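# Lower the held peg into the plate's hole

## Task

The left hand starts out gripping a peg a little above a plate, near the plate's hole. Get the peg down into that hole so that it sits on the hole's bottom. The task fails if the peg is forced or wedged in with too much force.

## Robot and tools

Robot: two arms, left_arm and right_arm. Each ends in a five-finger hand; the left hand mirrors the right. Measured base positions in the scene frame: left_arm (+0.047, +0.337, -0.004) m, right_arm (-0.031, -0.370, 0) m. Both are turned only slightly about z. A post stands on the floor behind the arms. Only the left arm, which holds the peg, matters for this job. The right arm can stay still, but keep it clear of the left one.

Scene frame: origin at table-top height, halfway between the nominal bases. +x points out over the table, +z points up, and the left arm is on the +y side. Image left and right do not match these names. Each arm reports a hand point, which is 0.15 m out from the wrist face along the fingers and 0.05 m in front of the palm. Its +z runs along straight fingers and +y out of the palm. Its +x runs across the palm: away from the thumb on the right hand, toward the thumb on the left hand. Straight fingertips reach 6 to 7 cm beyond the point. A bracket on the little-finger side of the wrist can strike things.

A row is 28 numbers, each in [-1, 1], and always covers both arms. The order is: left dx, dy, dz, rx, ry, rz; then the left hand's little, ring, middle, index, thumb_bend, thumb_turn, force_limit, speed; then the same fourteen for the right arm. The six pose numbers are offsets, not poses. They are measured along the scene axes from that arm's Hand target as it stood when the action or move began. 1.0 means 0.6 m of travel or 180 degrees, so 0.01 is 6 mm. rx, ry, rz together form one rotation vector about the hand point. An arm given six zeros is asked for nothing new.

Hand numbers: for fingers, +1 is straight and open and -1 is curled shut. For thumb_bend, +1 is straight and -1 fully bent. For thumb_turn, +1 puts the thumb beside the palm and -1 opposite the fingers. force_limit runs linearly from about 0 N at -1 to 10 N at +1 (15 N for the two thumb motors). speed rises from nearly zero at -1 to full speed at +0.48 and stays full up to +1. To keep a hand as it is, resend the eight numbers it was last given. If it has never been given any, send its hand_measured six plus its hand_force_limit and hand_speed. Sending a more open target loosens a grip. Never open the left hand while the peg is still moving.

execute_actions(actions, cameras): actions is a list of actions. Each action is a list of up to 15 rows, one per 1/30 s step. A short action keeps its final row until step 15. Every row in an action counts from the start pose of that action, so the rows do not add up within it. Successive actions or calls do add up. Cameras are returned only when requested, or when actions is empty (then all are shown by default).

move(target, speed, blend, blocking, cameras): target is one 28-number row, or a list of up to 15 rows. Each row counts from the Hand targets at the start of the move, not from the row before. speed is the path's top speed in m/s, from 0.002 to 4.3 (default 0.25). Turning is capped at twice that value in rad/s. blend is a corner-rounding distance in m; 0 means stop at each row. One move lasts at most 10 s. With blocking=false, the reply comes after about 0.5 s while the arm keeps moving. Contacts are hit harder at higher speeds and pressed harder when the target lies further beyond them. Use a slow speed, for example 0.02 to 0.05, for the descent.

wait(seconds, cameras) lets time pass, 0 to 3600 s. stop(cameras) brakes a running move. zoom_image(camera, region) crops the newest image of one camera; region is [x0, y0, x1, y1] in pixels, at most 504 by 504. Cameras: cam_head_left, cam_head_right, cam_high, cam_low (896x504), cam_left_wrist, cam_right_wrist (672x504). show_instructions shows the reference pages. finished_scene ends the scene for good. The peg must stay seated after the robot lets it be.

Results: end_effector_position (m) and end_effector_quat_wxyz in the scene frame. Hand target is the last commanded pose, and new offsets start from it. hand_measured, hand_stopped_by (moving, target, force, stalled, fault) and hand_load_n (N at the fingertip, positive when pushed open) follow the motor order above. A load falling to near 0 suggests the grip was lost. Joint torques are also listed, though friction and noise blur them. A move adds a 'move:' line with its ending (done, off_target, moving, held, fault) and any limits, such as paced (pose clipped) or held (steps withheld). done means resting within 10 mm and 2 degrees of the target; it says nothing about contact.

Cautions: these arms follow commands loosely. They can rest 1 to 3 cm short, sometimes 5 cm, usually low, and a loaded elbow may sag. A resting offset alone does not prove contact. Any later execute_actions call, even with zero offsets, asks again for the Hand target; send the remaining gap as an offset if needed. Orientation is clipped to within 40 degrees of the measured one at each step. Small rotations can shift the point noticeably, so avoid turning while aligning. Line the peg up over the hole with cameras and zooms first. Then descend in small, slow steps. Once the peg bottoms out, stop pushing: command the target back up, above the hand point. Do not drop the peg or let anything leave the table. Avoid hitting the plate, the table or the post, and avoid contact between the arms. Holding loads or stretching an arm heats the motors; at 100 °C an arm goes limp for 30 to 60 s.

Each tool is called after "Emit:" as name(argument=value, ...), one argument or row to a line, values as JSON.

Reference images:

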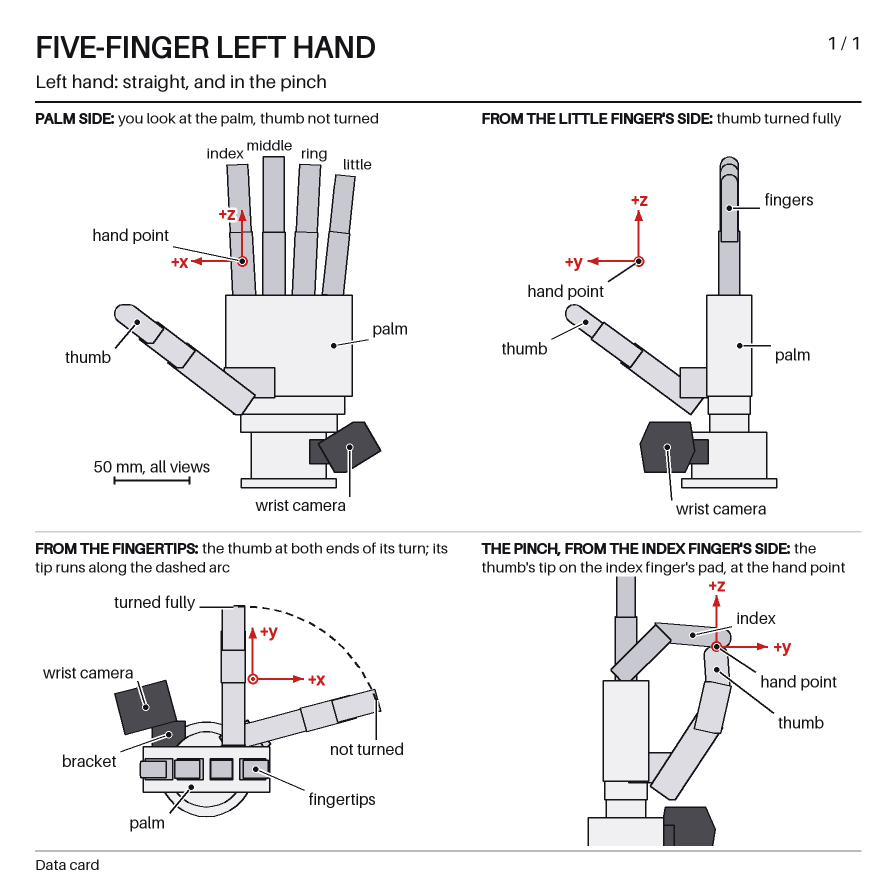

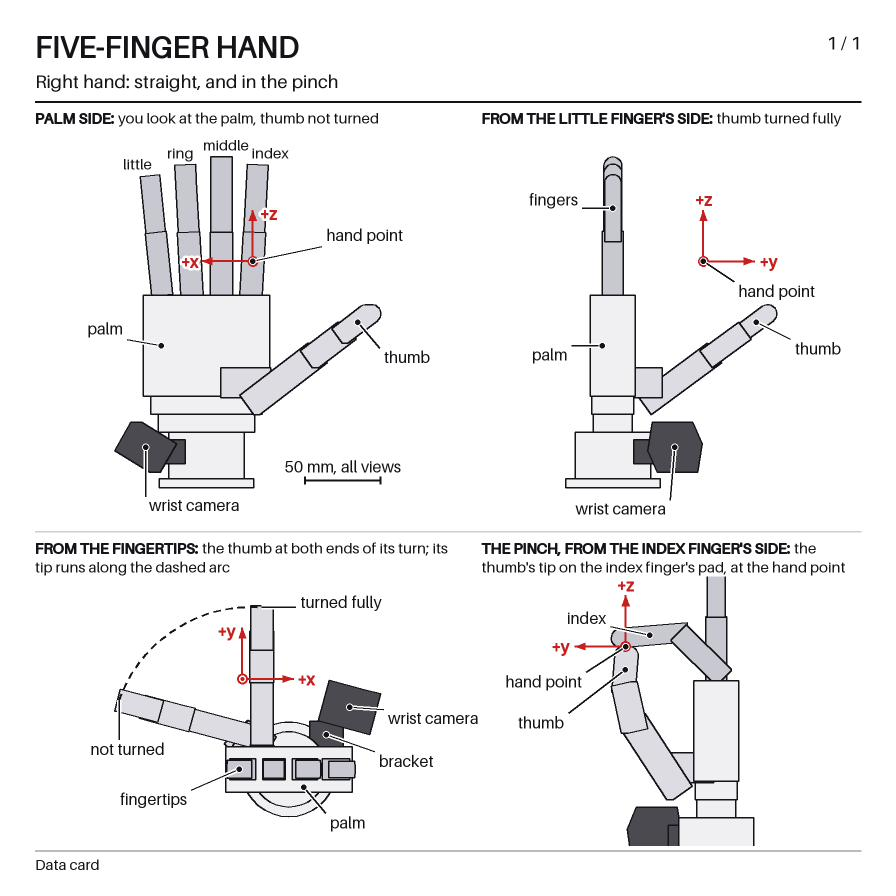

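## Session

Emit:
execute_actions(
  actions=[],
)

Scene clock: 0.00 s.
left_arm: end_effector_position=(+0.3454, +0.0012, +0.1759) hand_measured=(-1.000, -1.000, +0.216, +0.188, +0.324, -0.948) hand_load_n=(+0.0, +0.0, +8.0, +10.0, +16.0, +0.0) hand_stopped_by=(target, target, force, force, target, target) hand_force_limit=1.00 hand_speed=-0.90 end_effector_quat_wxyz=(+0.174, -0.345, +0.806, -0.448) | right_arm: end_effector_position=(+0.5084, -0.3125, +0.4320) hand_measured=(+1.000, +1.000, +1.000, +1.000, +1.000, +1.000) hand_load_n=(+0.0, +0.0, +0.0, +0.0, +0.0, +0.0) hand_stopped_by=(target, target, target, target, target, target) hand_force_limit=0.00 hand_speed=-0.80 end_effector_quat_wxyz=(+0.512, -0.512, +0.488, -0.487)
Joint positions: left_arm=[-0.726 1.046 0.73 -0.253 0.031 -0.015] | right_arm=[0 1.047 1.047 0 0 0]
Joint velocities: within noise
Joint torques (N m): no reading
Heat: left arm: hottest shoulder 41 °C; right arm: hottest elbow 39 °C.
Hand target: left_arm +0.3499, -0.0031, +0.1859; +0.177, -0.343, +0.802, -0.456 | right_arm +0.5100, -0.3124, +0.4470; +0.519, -0.506, +0.481, -0.494

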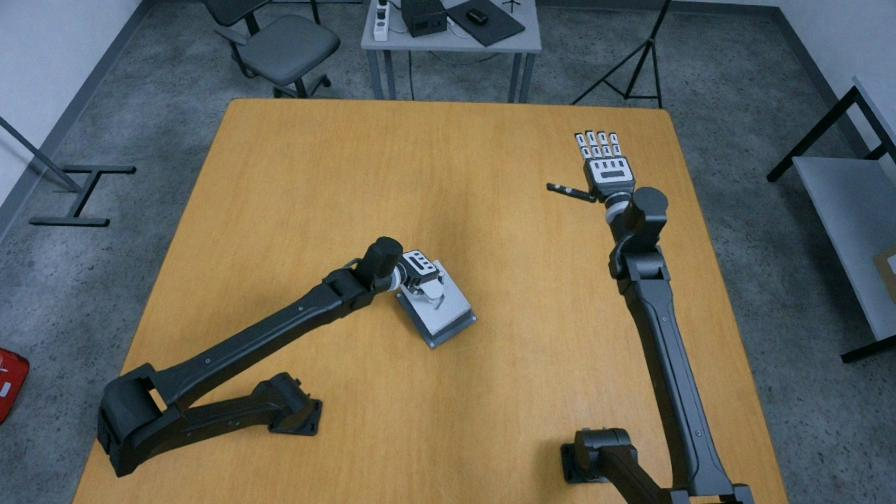

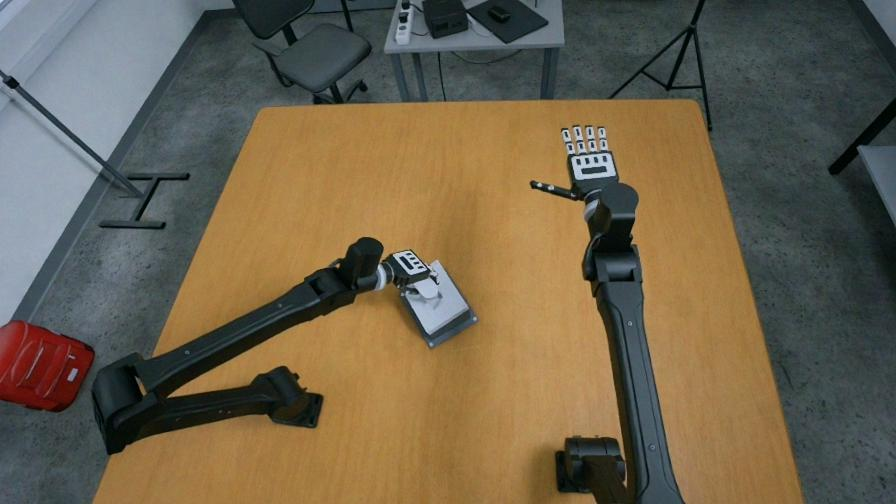

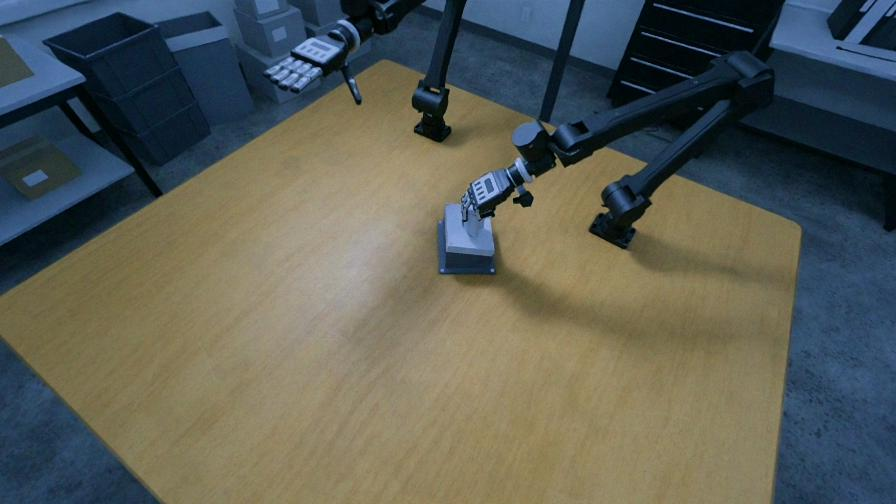

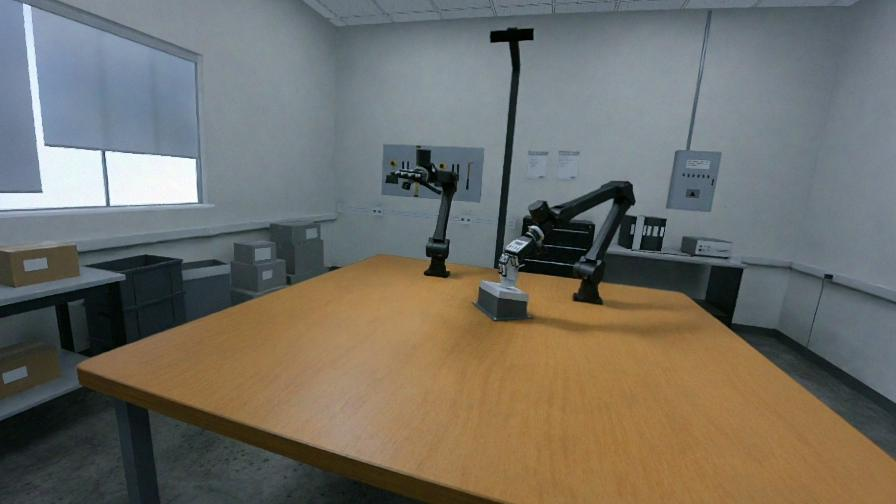

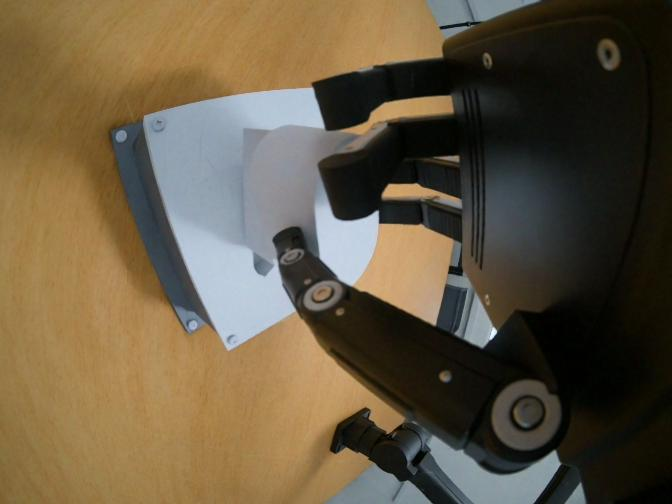

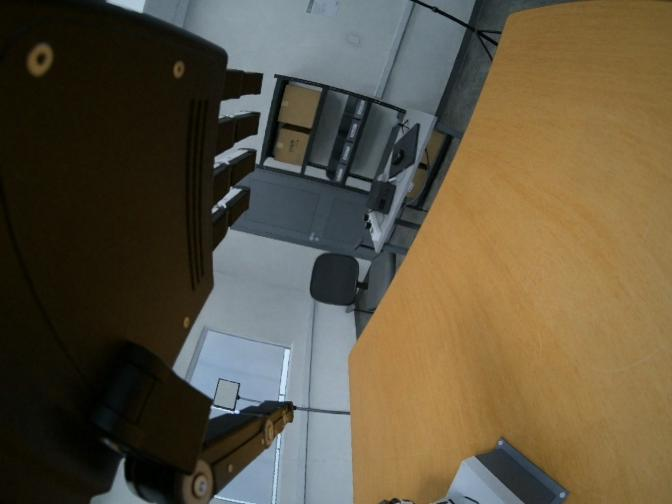

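Emit:
zoom_image(
  camera="cam_left_wrist",
  region=[100, 60, 460, 380],
)

Emit:
zoom_image(
  camera="cam_head_left",
  region=[370, 220, 500, 360],
)

Emit:
zoom_image(
  camera="cam_head_right",
  region=[370, 220, 500, 360],
)

Emit:
zoom_image(
  camera="cam_high",
  region=[410, 150, 550, 290],
)

Emit:
zoom_image(
  camera="cam_low",
  region=[460, 220, 560, 330],
)

Scaled by 1.400 from the camera's image (finer frame: 960x720).

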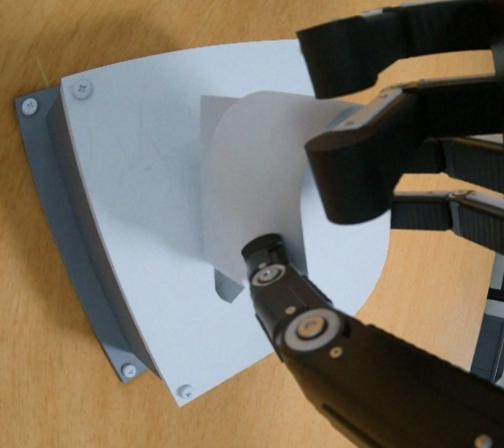

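Scaled by 3.600 from the camera's image (finer frame: 1280x720).

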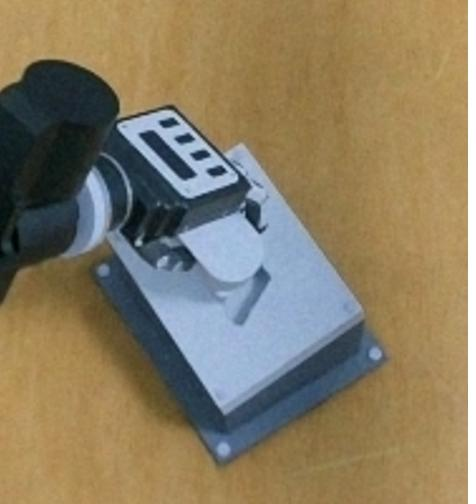

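Scaled by 3.600 from the camera's image (finer frame: 1280x720).

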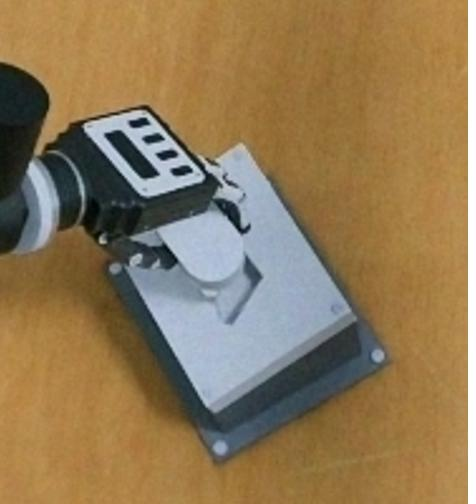

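Scaled by 3.600 from the camera's image (finer frame: 1280x720).

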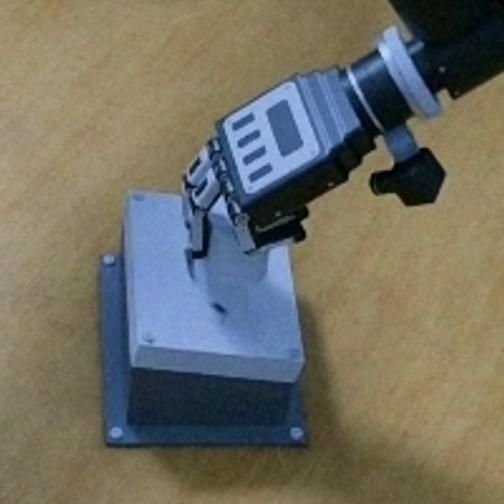

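Scaled by 4.582 from the camera's image (finer frame: 1280x720).

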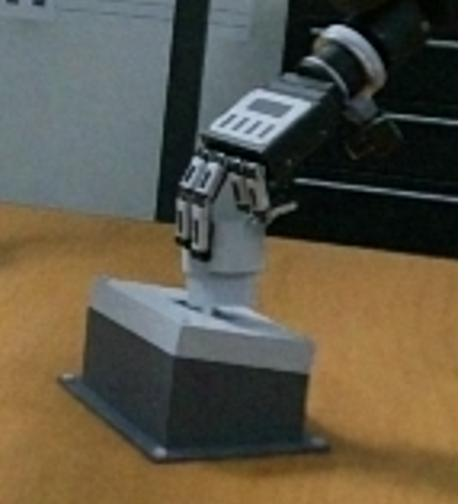

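Emit:
zoom_image(
  camera="cam_left_wrist",
  region=[220, 100, 360, 300],
)

Emit:
zoom_image(
  camera="cam_head_left",
  region=[405, 265, 465, 325],
)

Emit:
zoom_image(
  camera="cam_head_right",
  region=[405, 265, 465, 325],
)

Emit:
zoom_image(
  camera="cam_high",
  region=[440, 190, 510, 260],
)

Emit:
zoom_image(
  camera="cam_low",
  region=[480, 250, 540, 310],
)

Scaled by 2.520 from the camera's image (finer frame: 960x720).

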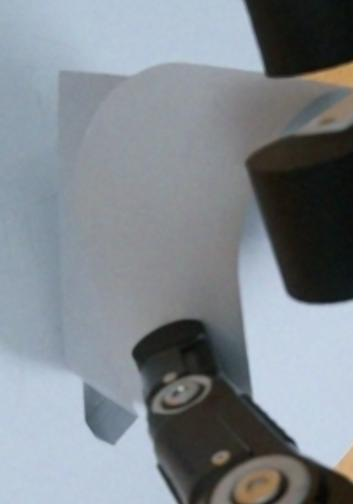

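Scaled by 8.400 from the camera's image (finer frame: 1280x720).

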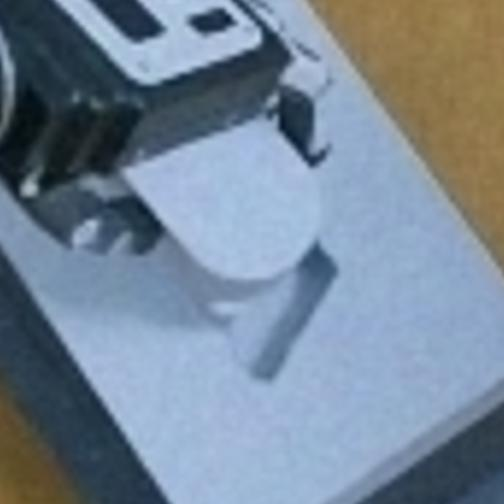

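Scaled by 8.400 from the camera's image (finer frame: 1280x720).

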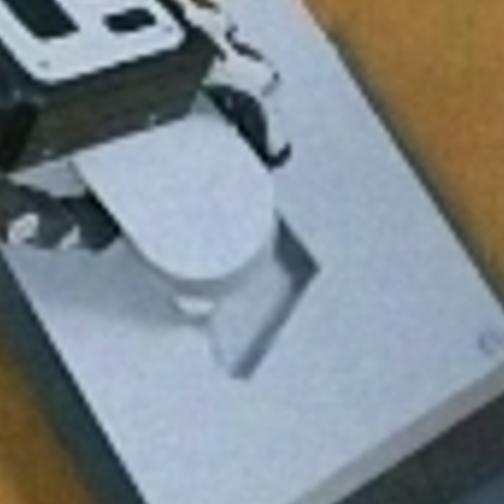

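Scaled by 7.200 from the camera's image (finer frame: 1280x720).

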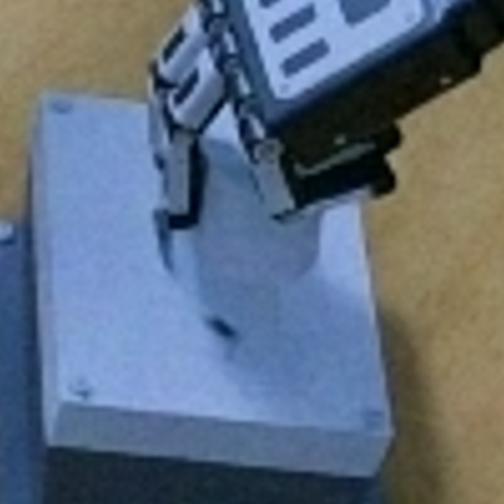

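Scaled by 8.400 from the camera's image (finer frame: 1280x720).

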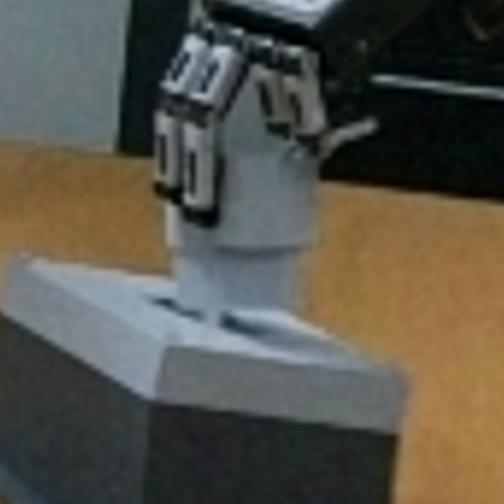

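Emit:
move(
  target=[0,0,0.1,0,0,0,-1,-1,0.216,0.188,0.324,-0.948,1.0,-0.9,0,0,0,0,0,0,1,1,1,1,1,1,0,-0.8],
  speed=0.08,
  cameras=["all"],
)

Scene clock: 2.93 s.
left_arm: end_effector_position=(+0.3406, +0.0057, +0.2117) hand_measured=(-1.000, -1.000, +0.216, +0.188, +0.324, -0.948) hand_load_n=(+0.0, +0.0, +8.0, +10.0, +16.0, +0.0) hand_stopped_by=(target, target, force, force, force, target) hand_force_limit=1.00 hand_speed=-0.90 end_effector_quat_wxyz=(+0.168, -0.349, +0.813, -0.434) | right_arm: end_effector_position=(+0.5084, -0.3125, +0.4320) hand_measured=(+1.000, +1.000, +1.000, +1.000, +1.000, +1.000) hand_load_n=(-0.5, -0.5, +0.0, +0.0, -0.5, -0.5) hand_stopped_by=(target, target, target, target, target, target) hand_force_limit=0.00 hand_speed=-0.80 end_effector_quat_wxyz=(+0.512, -0.512, +0.488, -0.487)
Joint positions: left_arm=[-0.726 1.013 0.824 -0.413 0.031 -0.015] | right_arm=[0 1.047 1.047 0 0 0]
Joint torques (N m): left_arm=[0.67 -5.07 15.02 1.68 0.05 0.08] | right_arm=[0.44 -5.71 9.77 1.5 -0.01 -0.06]
Heat: left arm: hottest shoulder 41 °C; right arm: hottest elbow 40 °C.
Hand target: left_arm +0.3499, -0.0031, +0.2461; +0.178, -0.343, +0.802, -0.456 | right_arm +0.5100, -0.3124, +0.4470; +0.519, -0.506, +0.481, -0.494
Off the commanded pose: left_arm 0.036 m, 3 deg | right_arm 0.015 m, 1 deg.
move: off_target (left_arm)

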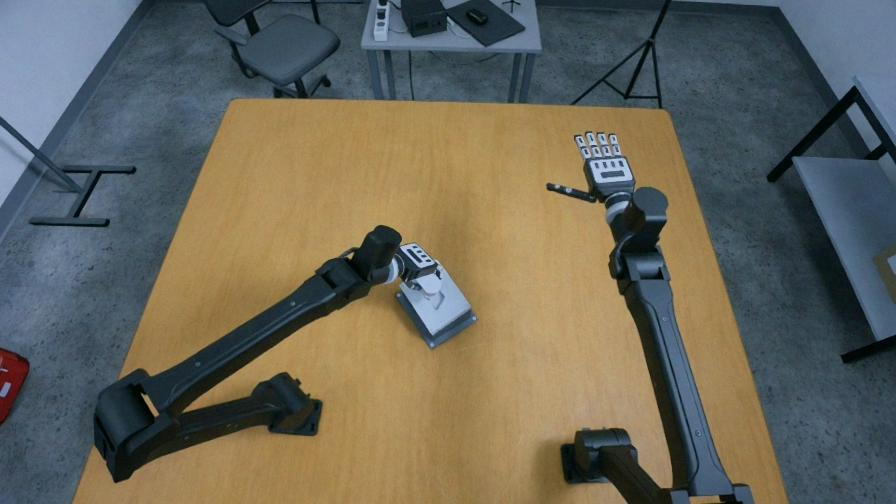

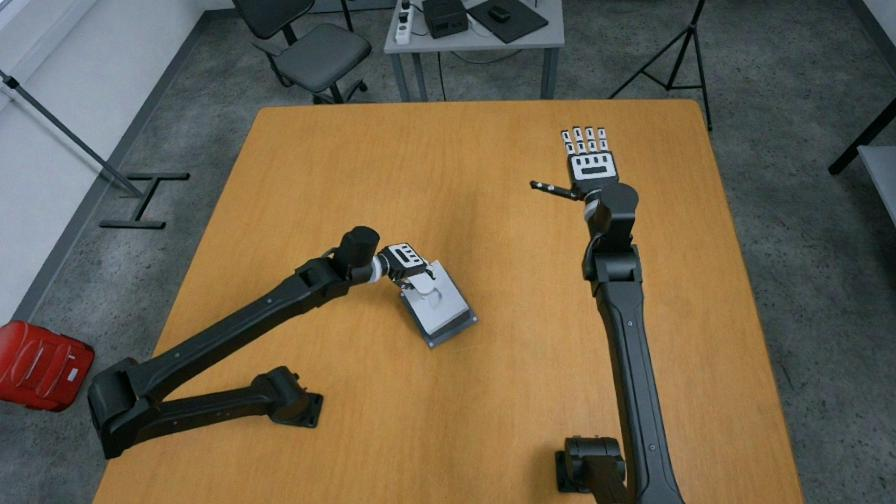

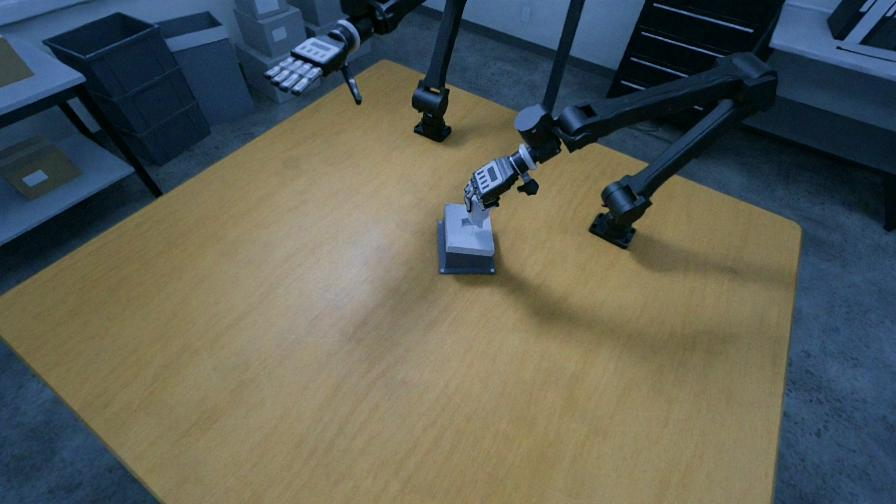

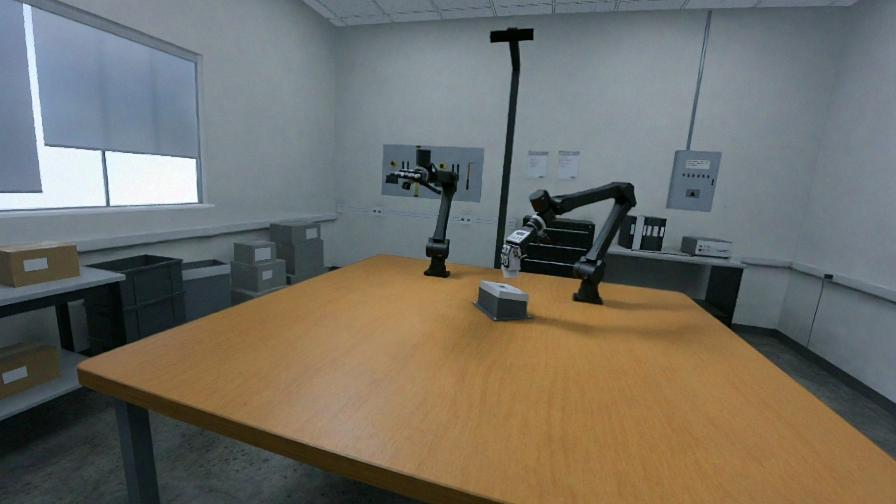

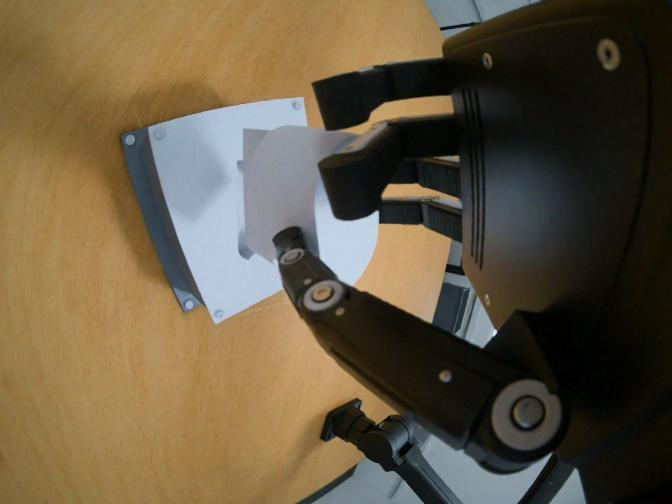

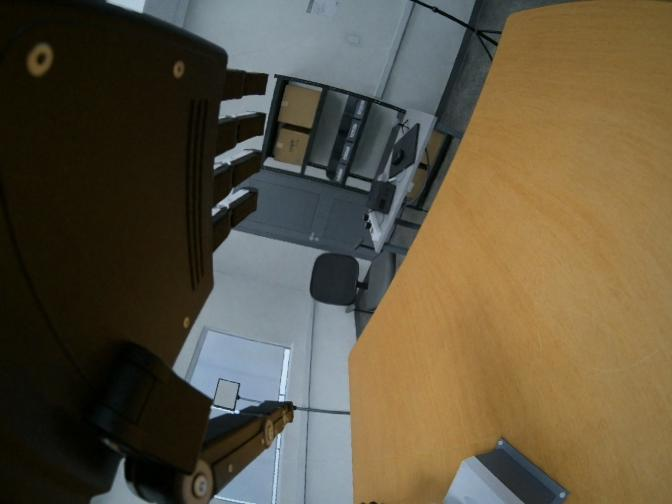

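Emit:
move(
  target=[-0.08,0.08,0.05,0,0,0,-1,-1,0.216,0.188,0.324,-0.948,1.0,-0.9,0,0,0,0,0,0,1,1,1,1,1,1,0,-0.8],
  speed=0.1,
  cameras=["all"],
)

Emit:
zoom_image(
  camera="cam_left_wrist",
  region=[100, 60, 400, 360],
)

Emit:
zoom_image(
  camera="cam_head_left",
  region=[390, 240, 490, 360],
)

Emit:
zoom_image(
  camera="cam_head_right",
  region=[390, 240, 490, 360],
)

Emit:
zoom_image(
  camera="cam_high",
  region=[420, 150, 540, 280],
)

Emit:
zoom_image(
  camera="cam_low",
  region=[470, 220, 560, 330],
)

Scene clock: 4.67 s.
left_arm: end_effector_position=(+0.2987, +0.0453, +0.2591) hand_measured=(-1.000, -1.000, +0.216, +0.188, +0.324, -0.948) hand_load_n=(+0.0, +0.0, +8.0, +10.0, +16.0, +0.0) hand_stopped_by=(target, target, force, force, force, target) hand_force_limit=1.00 hand_speed=-0.90 end_effector_quat_wxyz=(+0.173, -0.345, +0.807, -0.447) | right_arm: end_effector_position=(+0.5084, -0.3125, +0.4320) hand_measured=(+1.000, +1.000, +1.000, +1.000, +1.000, +1.000) hand_load_n=(+0.0, +0.0, +0.0, +0.0, +0.0, -0.5) hand_stopped_by=(target, target, target, target, target, target) hand_force_limit=0.00 hand_speed=-0.80 end_effector_quat_wxyz=(+0.512, -0.512, +0.488, -0.487)
Joint positions: left_arm=[-0.726 0.806 0.824 -0.59 0.031 -0.015] | right_arm=[0 1.047 1.047 0 0 0]
Joint torques (N m): left_arm=[1.26 -2.43 12.78 1.77 0.24 0.11] | right_arm=[0.44 -5.71 9.77 1.5 -0.01 -0.06]
Heat: left arm: hottest shoulder 41 °C; right arm: hottest elbow 40 °C.
Hand target: left_arm +0.3019, +0.0449, +0.2761; +0.178, -0.343, +0.802, -0.456 | right_arm +0.5100, -0.3124, +0.4470; +0.519, -0.506, +0.481, -0.494
Off the commanded pose: left_arm 0.017 m, 1 deg | right_arm 0.015 m, 1 deg.
move: off_target (left_arm)

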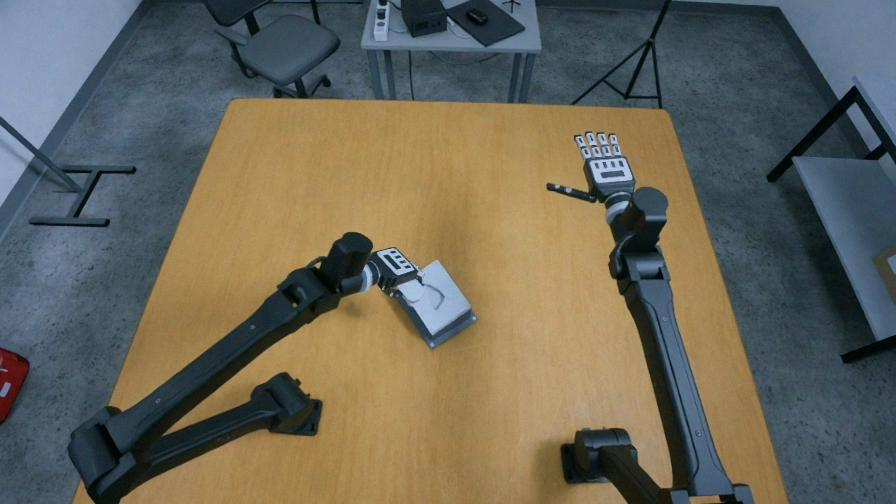

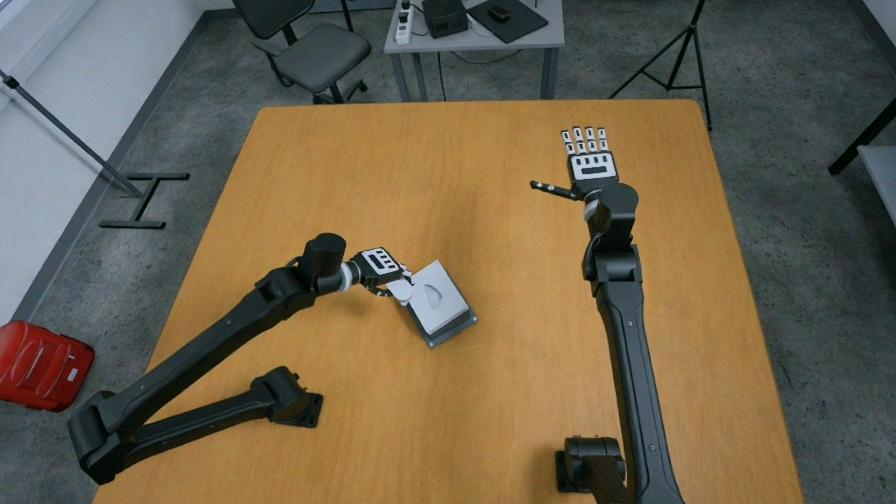

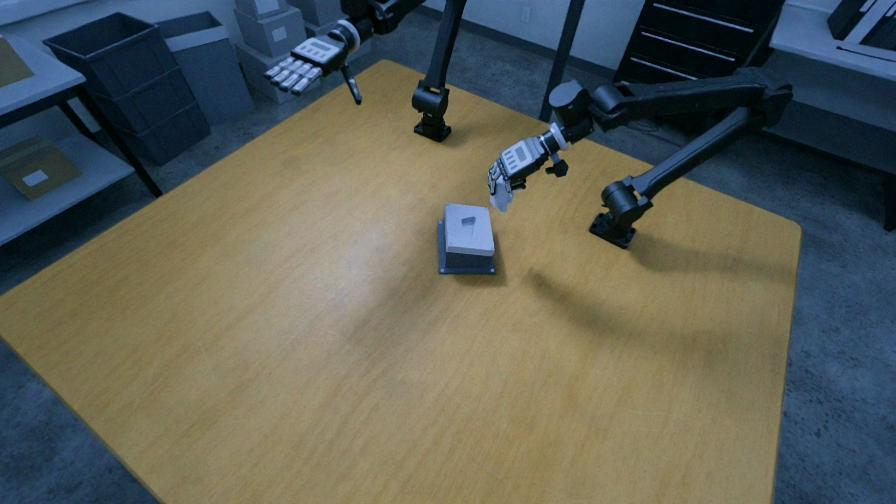

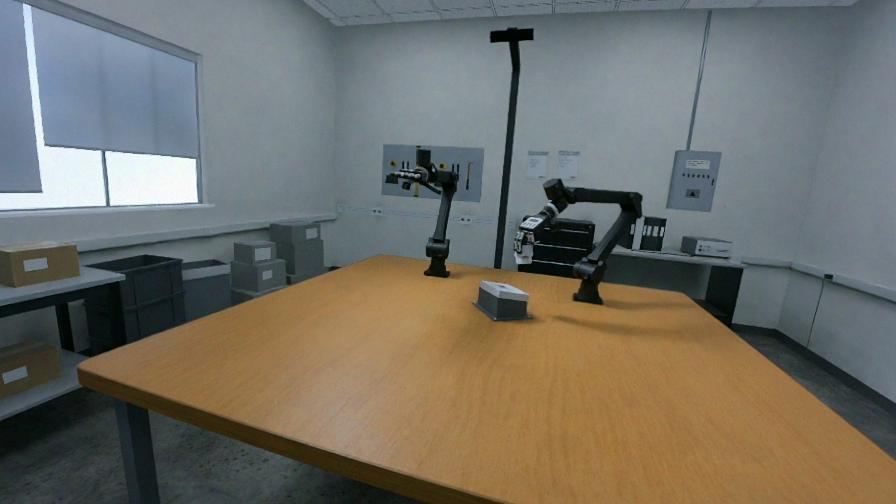

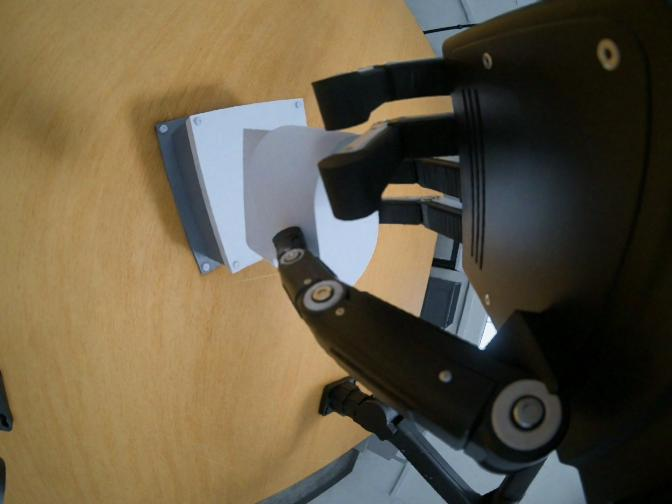

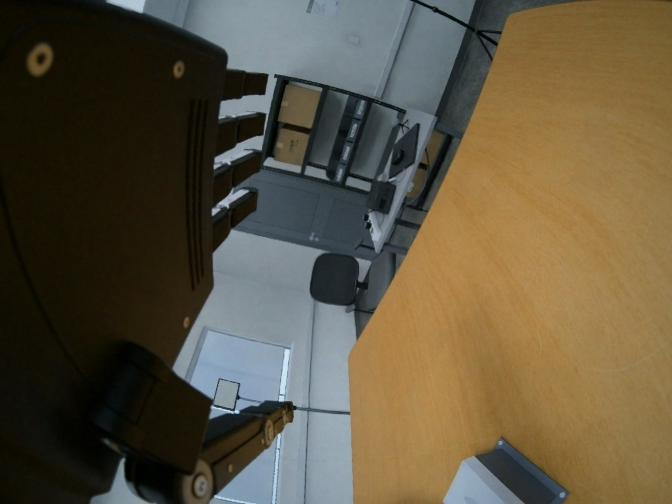

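Scaled by 1.680 from the camera's image (finer frame: 960x720).

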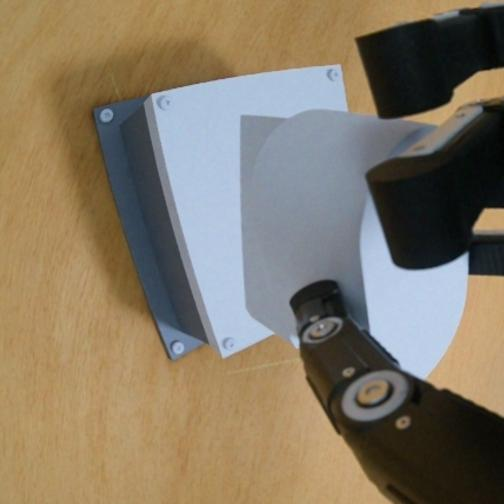

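Scaled by 4.200 from the camera's image (finer frame: 1280x720).

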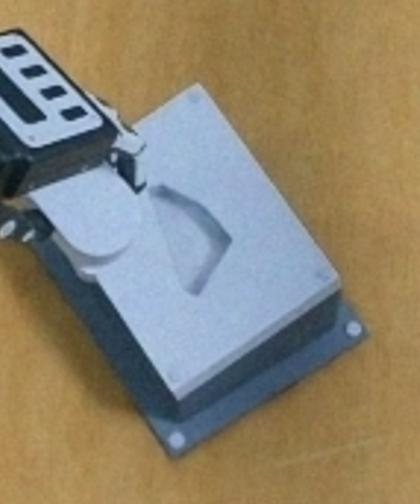

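Scaled by 4.200 from the camera's image (finer frame: 1280x720).

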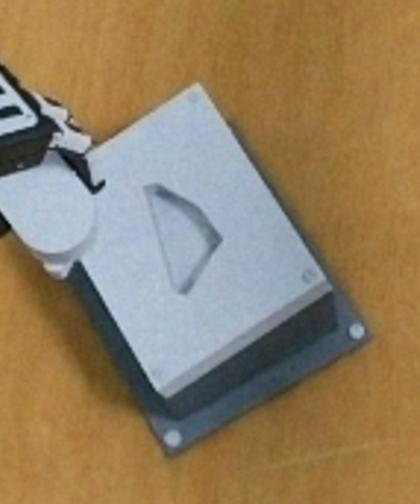

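Scaled by 3.877 from the camera's image (finer frame: 1280x720).

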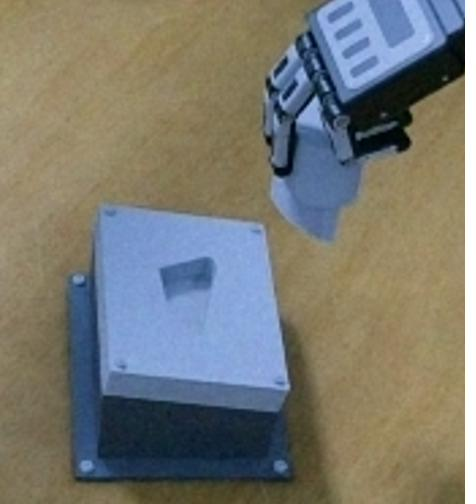

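Scaled by 4.582 from the camera's image (finer frame: 1280x720).

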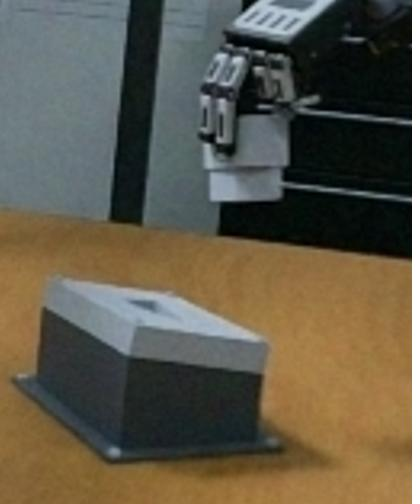

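Emit:
zoom_image(
  camera="cam_head_left",
  region=[415, 275, 455, 320],
)

Emit:
zoom_image(
  camera="cam_head_right",
  region=[415, 275, 455, 320],
)

Emit:
zoom_image(
  camera="cam_high",
  region=[450, 205, 490, 250],
)

Emit:
zoom_image(
  camera="cam_high",
  region=[480, 180, 520, 220],
)

Emit:
zoom_image(
  camera="cam_low",
  region=[510, 230, 540, 270],
)

Emit:
zoom_image(
  camera="cam_left_wrist",
  region=[200, 90, 400, 310],
)

Scaled by 11.200 from the camera's image (finer frame: 1280x720).

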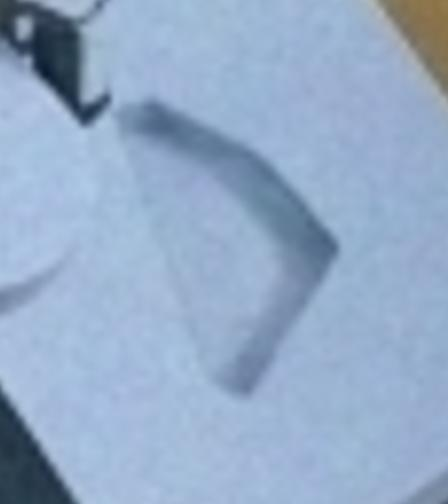

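Scaled by 11.200 from the camera's image (finer frame: 1280x720).

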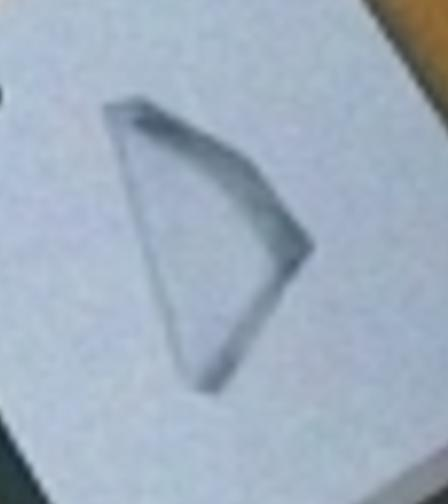

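Scaled by 11.200 from the camera's image (finer frame: 1280x720).

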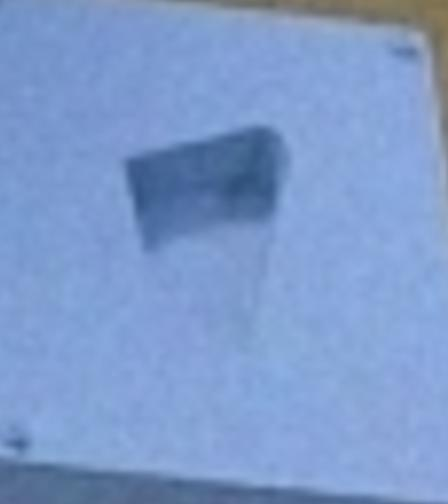

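Scaled by 12.600 from the camera's image (finer frame: 1280x720).

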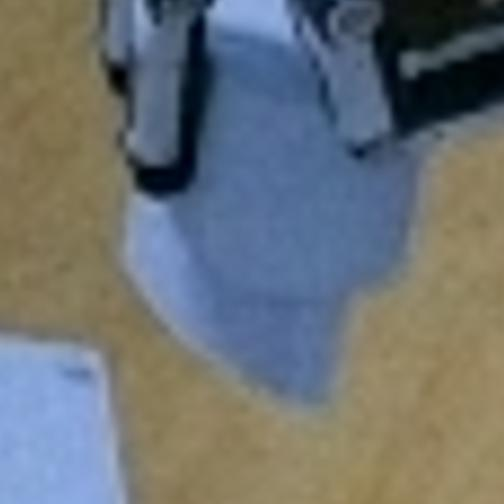

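Scaled by 12.600 from the camera's image (finer frame: 1280x720).

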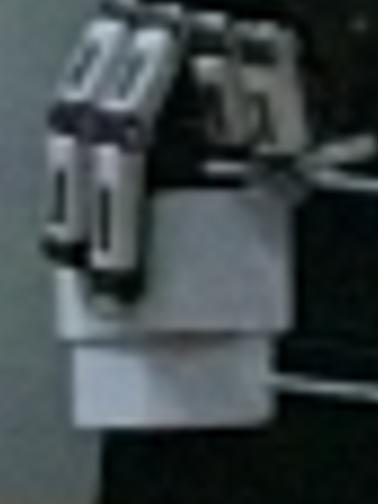

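Scaled by 2.291 from the camera's image (finer frame: 960x720).

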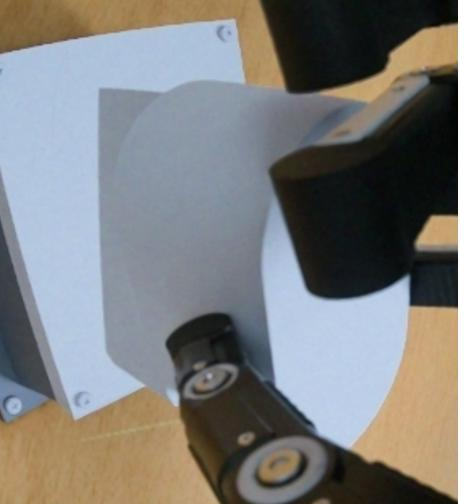

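Emit:
zoom_image(
  camera="cam_left_wrist",
  region=[230, 110, 400, 290],
)

Emit:
zoom_image(
  camera="cam_head_left",
  region=[385, 265, 430, 310],
)

Emit:
zoom_image(
  camera="cam_head_right",
  region=[380, 265, 425, 310],
)

Scaled by 2.800 from the camera's image (finer frame: 960x720).

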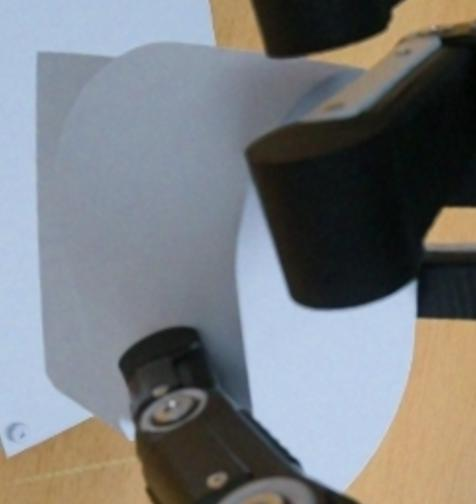

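Scaled by 11.200 from the camera's image (finer frame: 1280x720).

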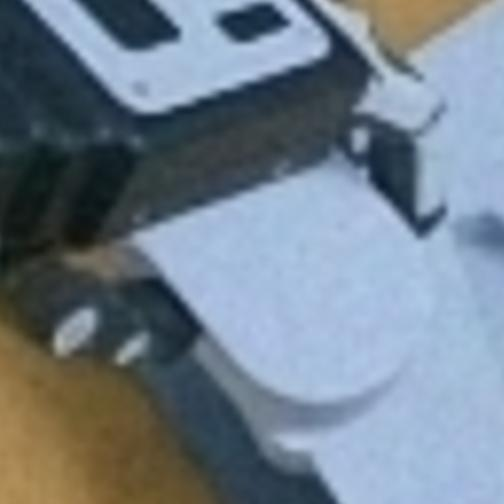

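Scaled by 11.200 from the camera's image (finer frame: 1280x720).

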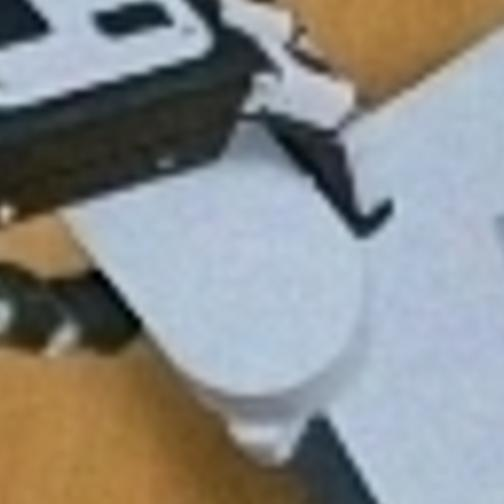

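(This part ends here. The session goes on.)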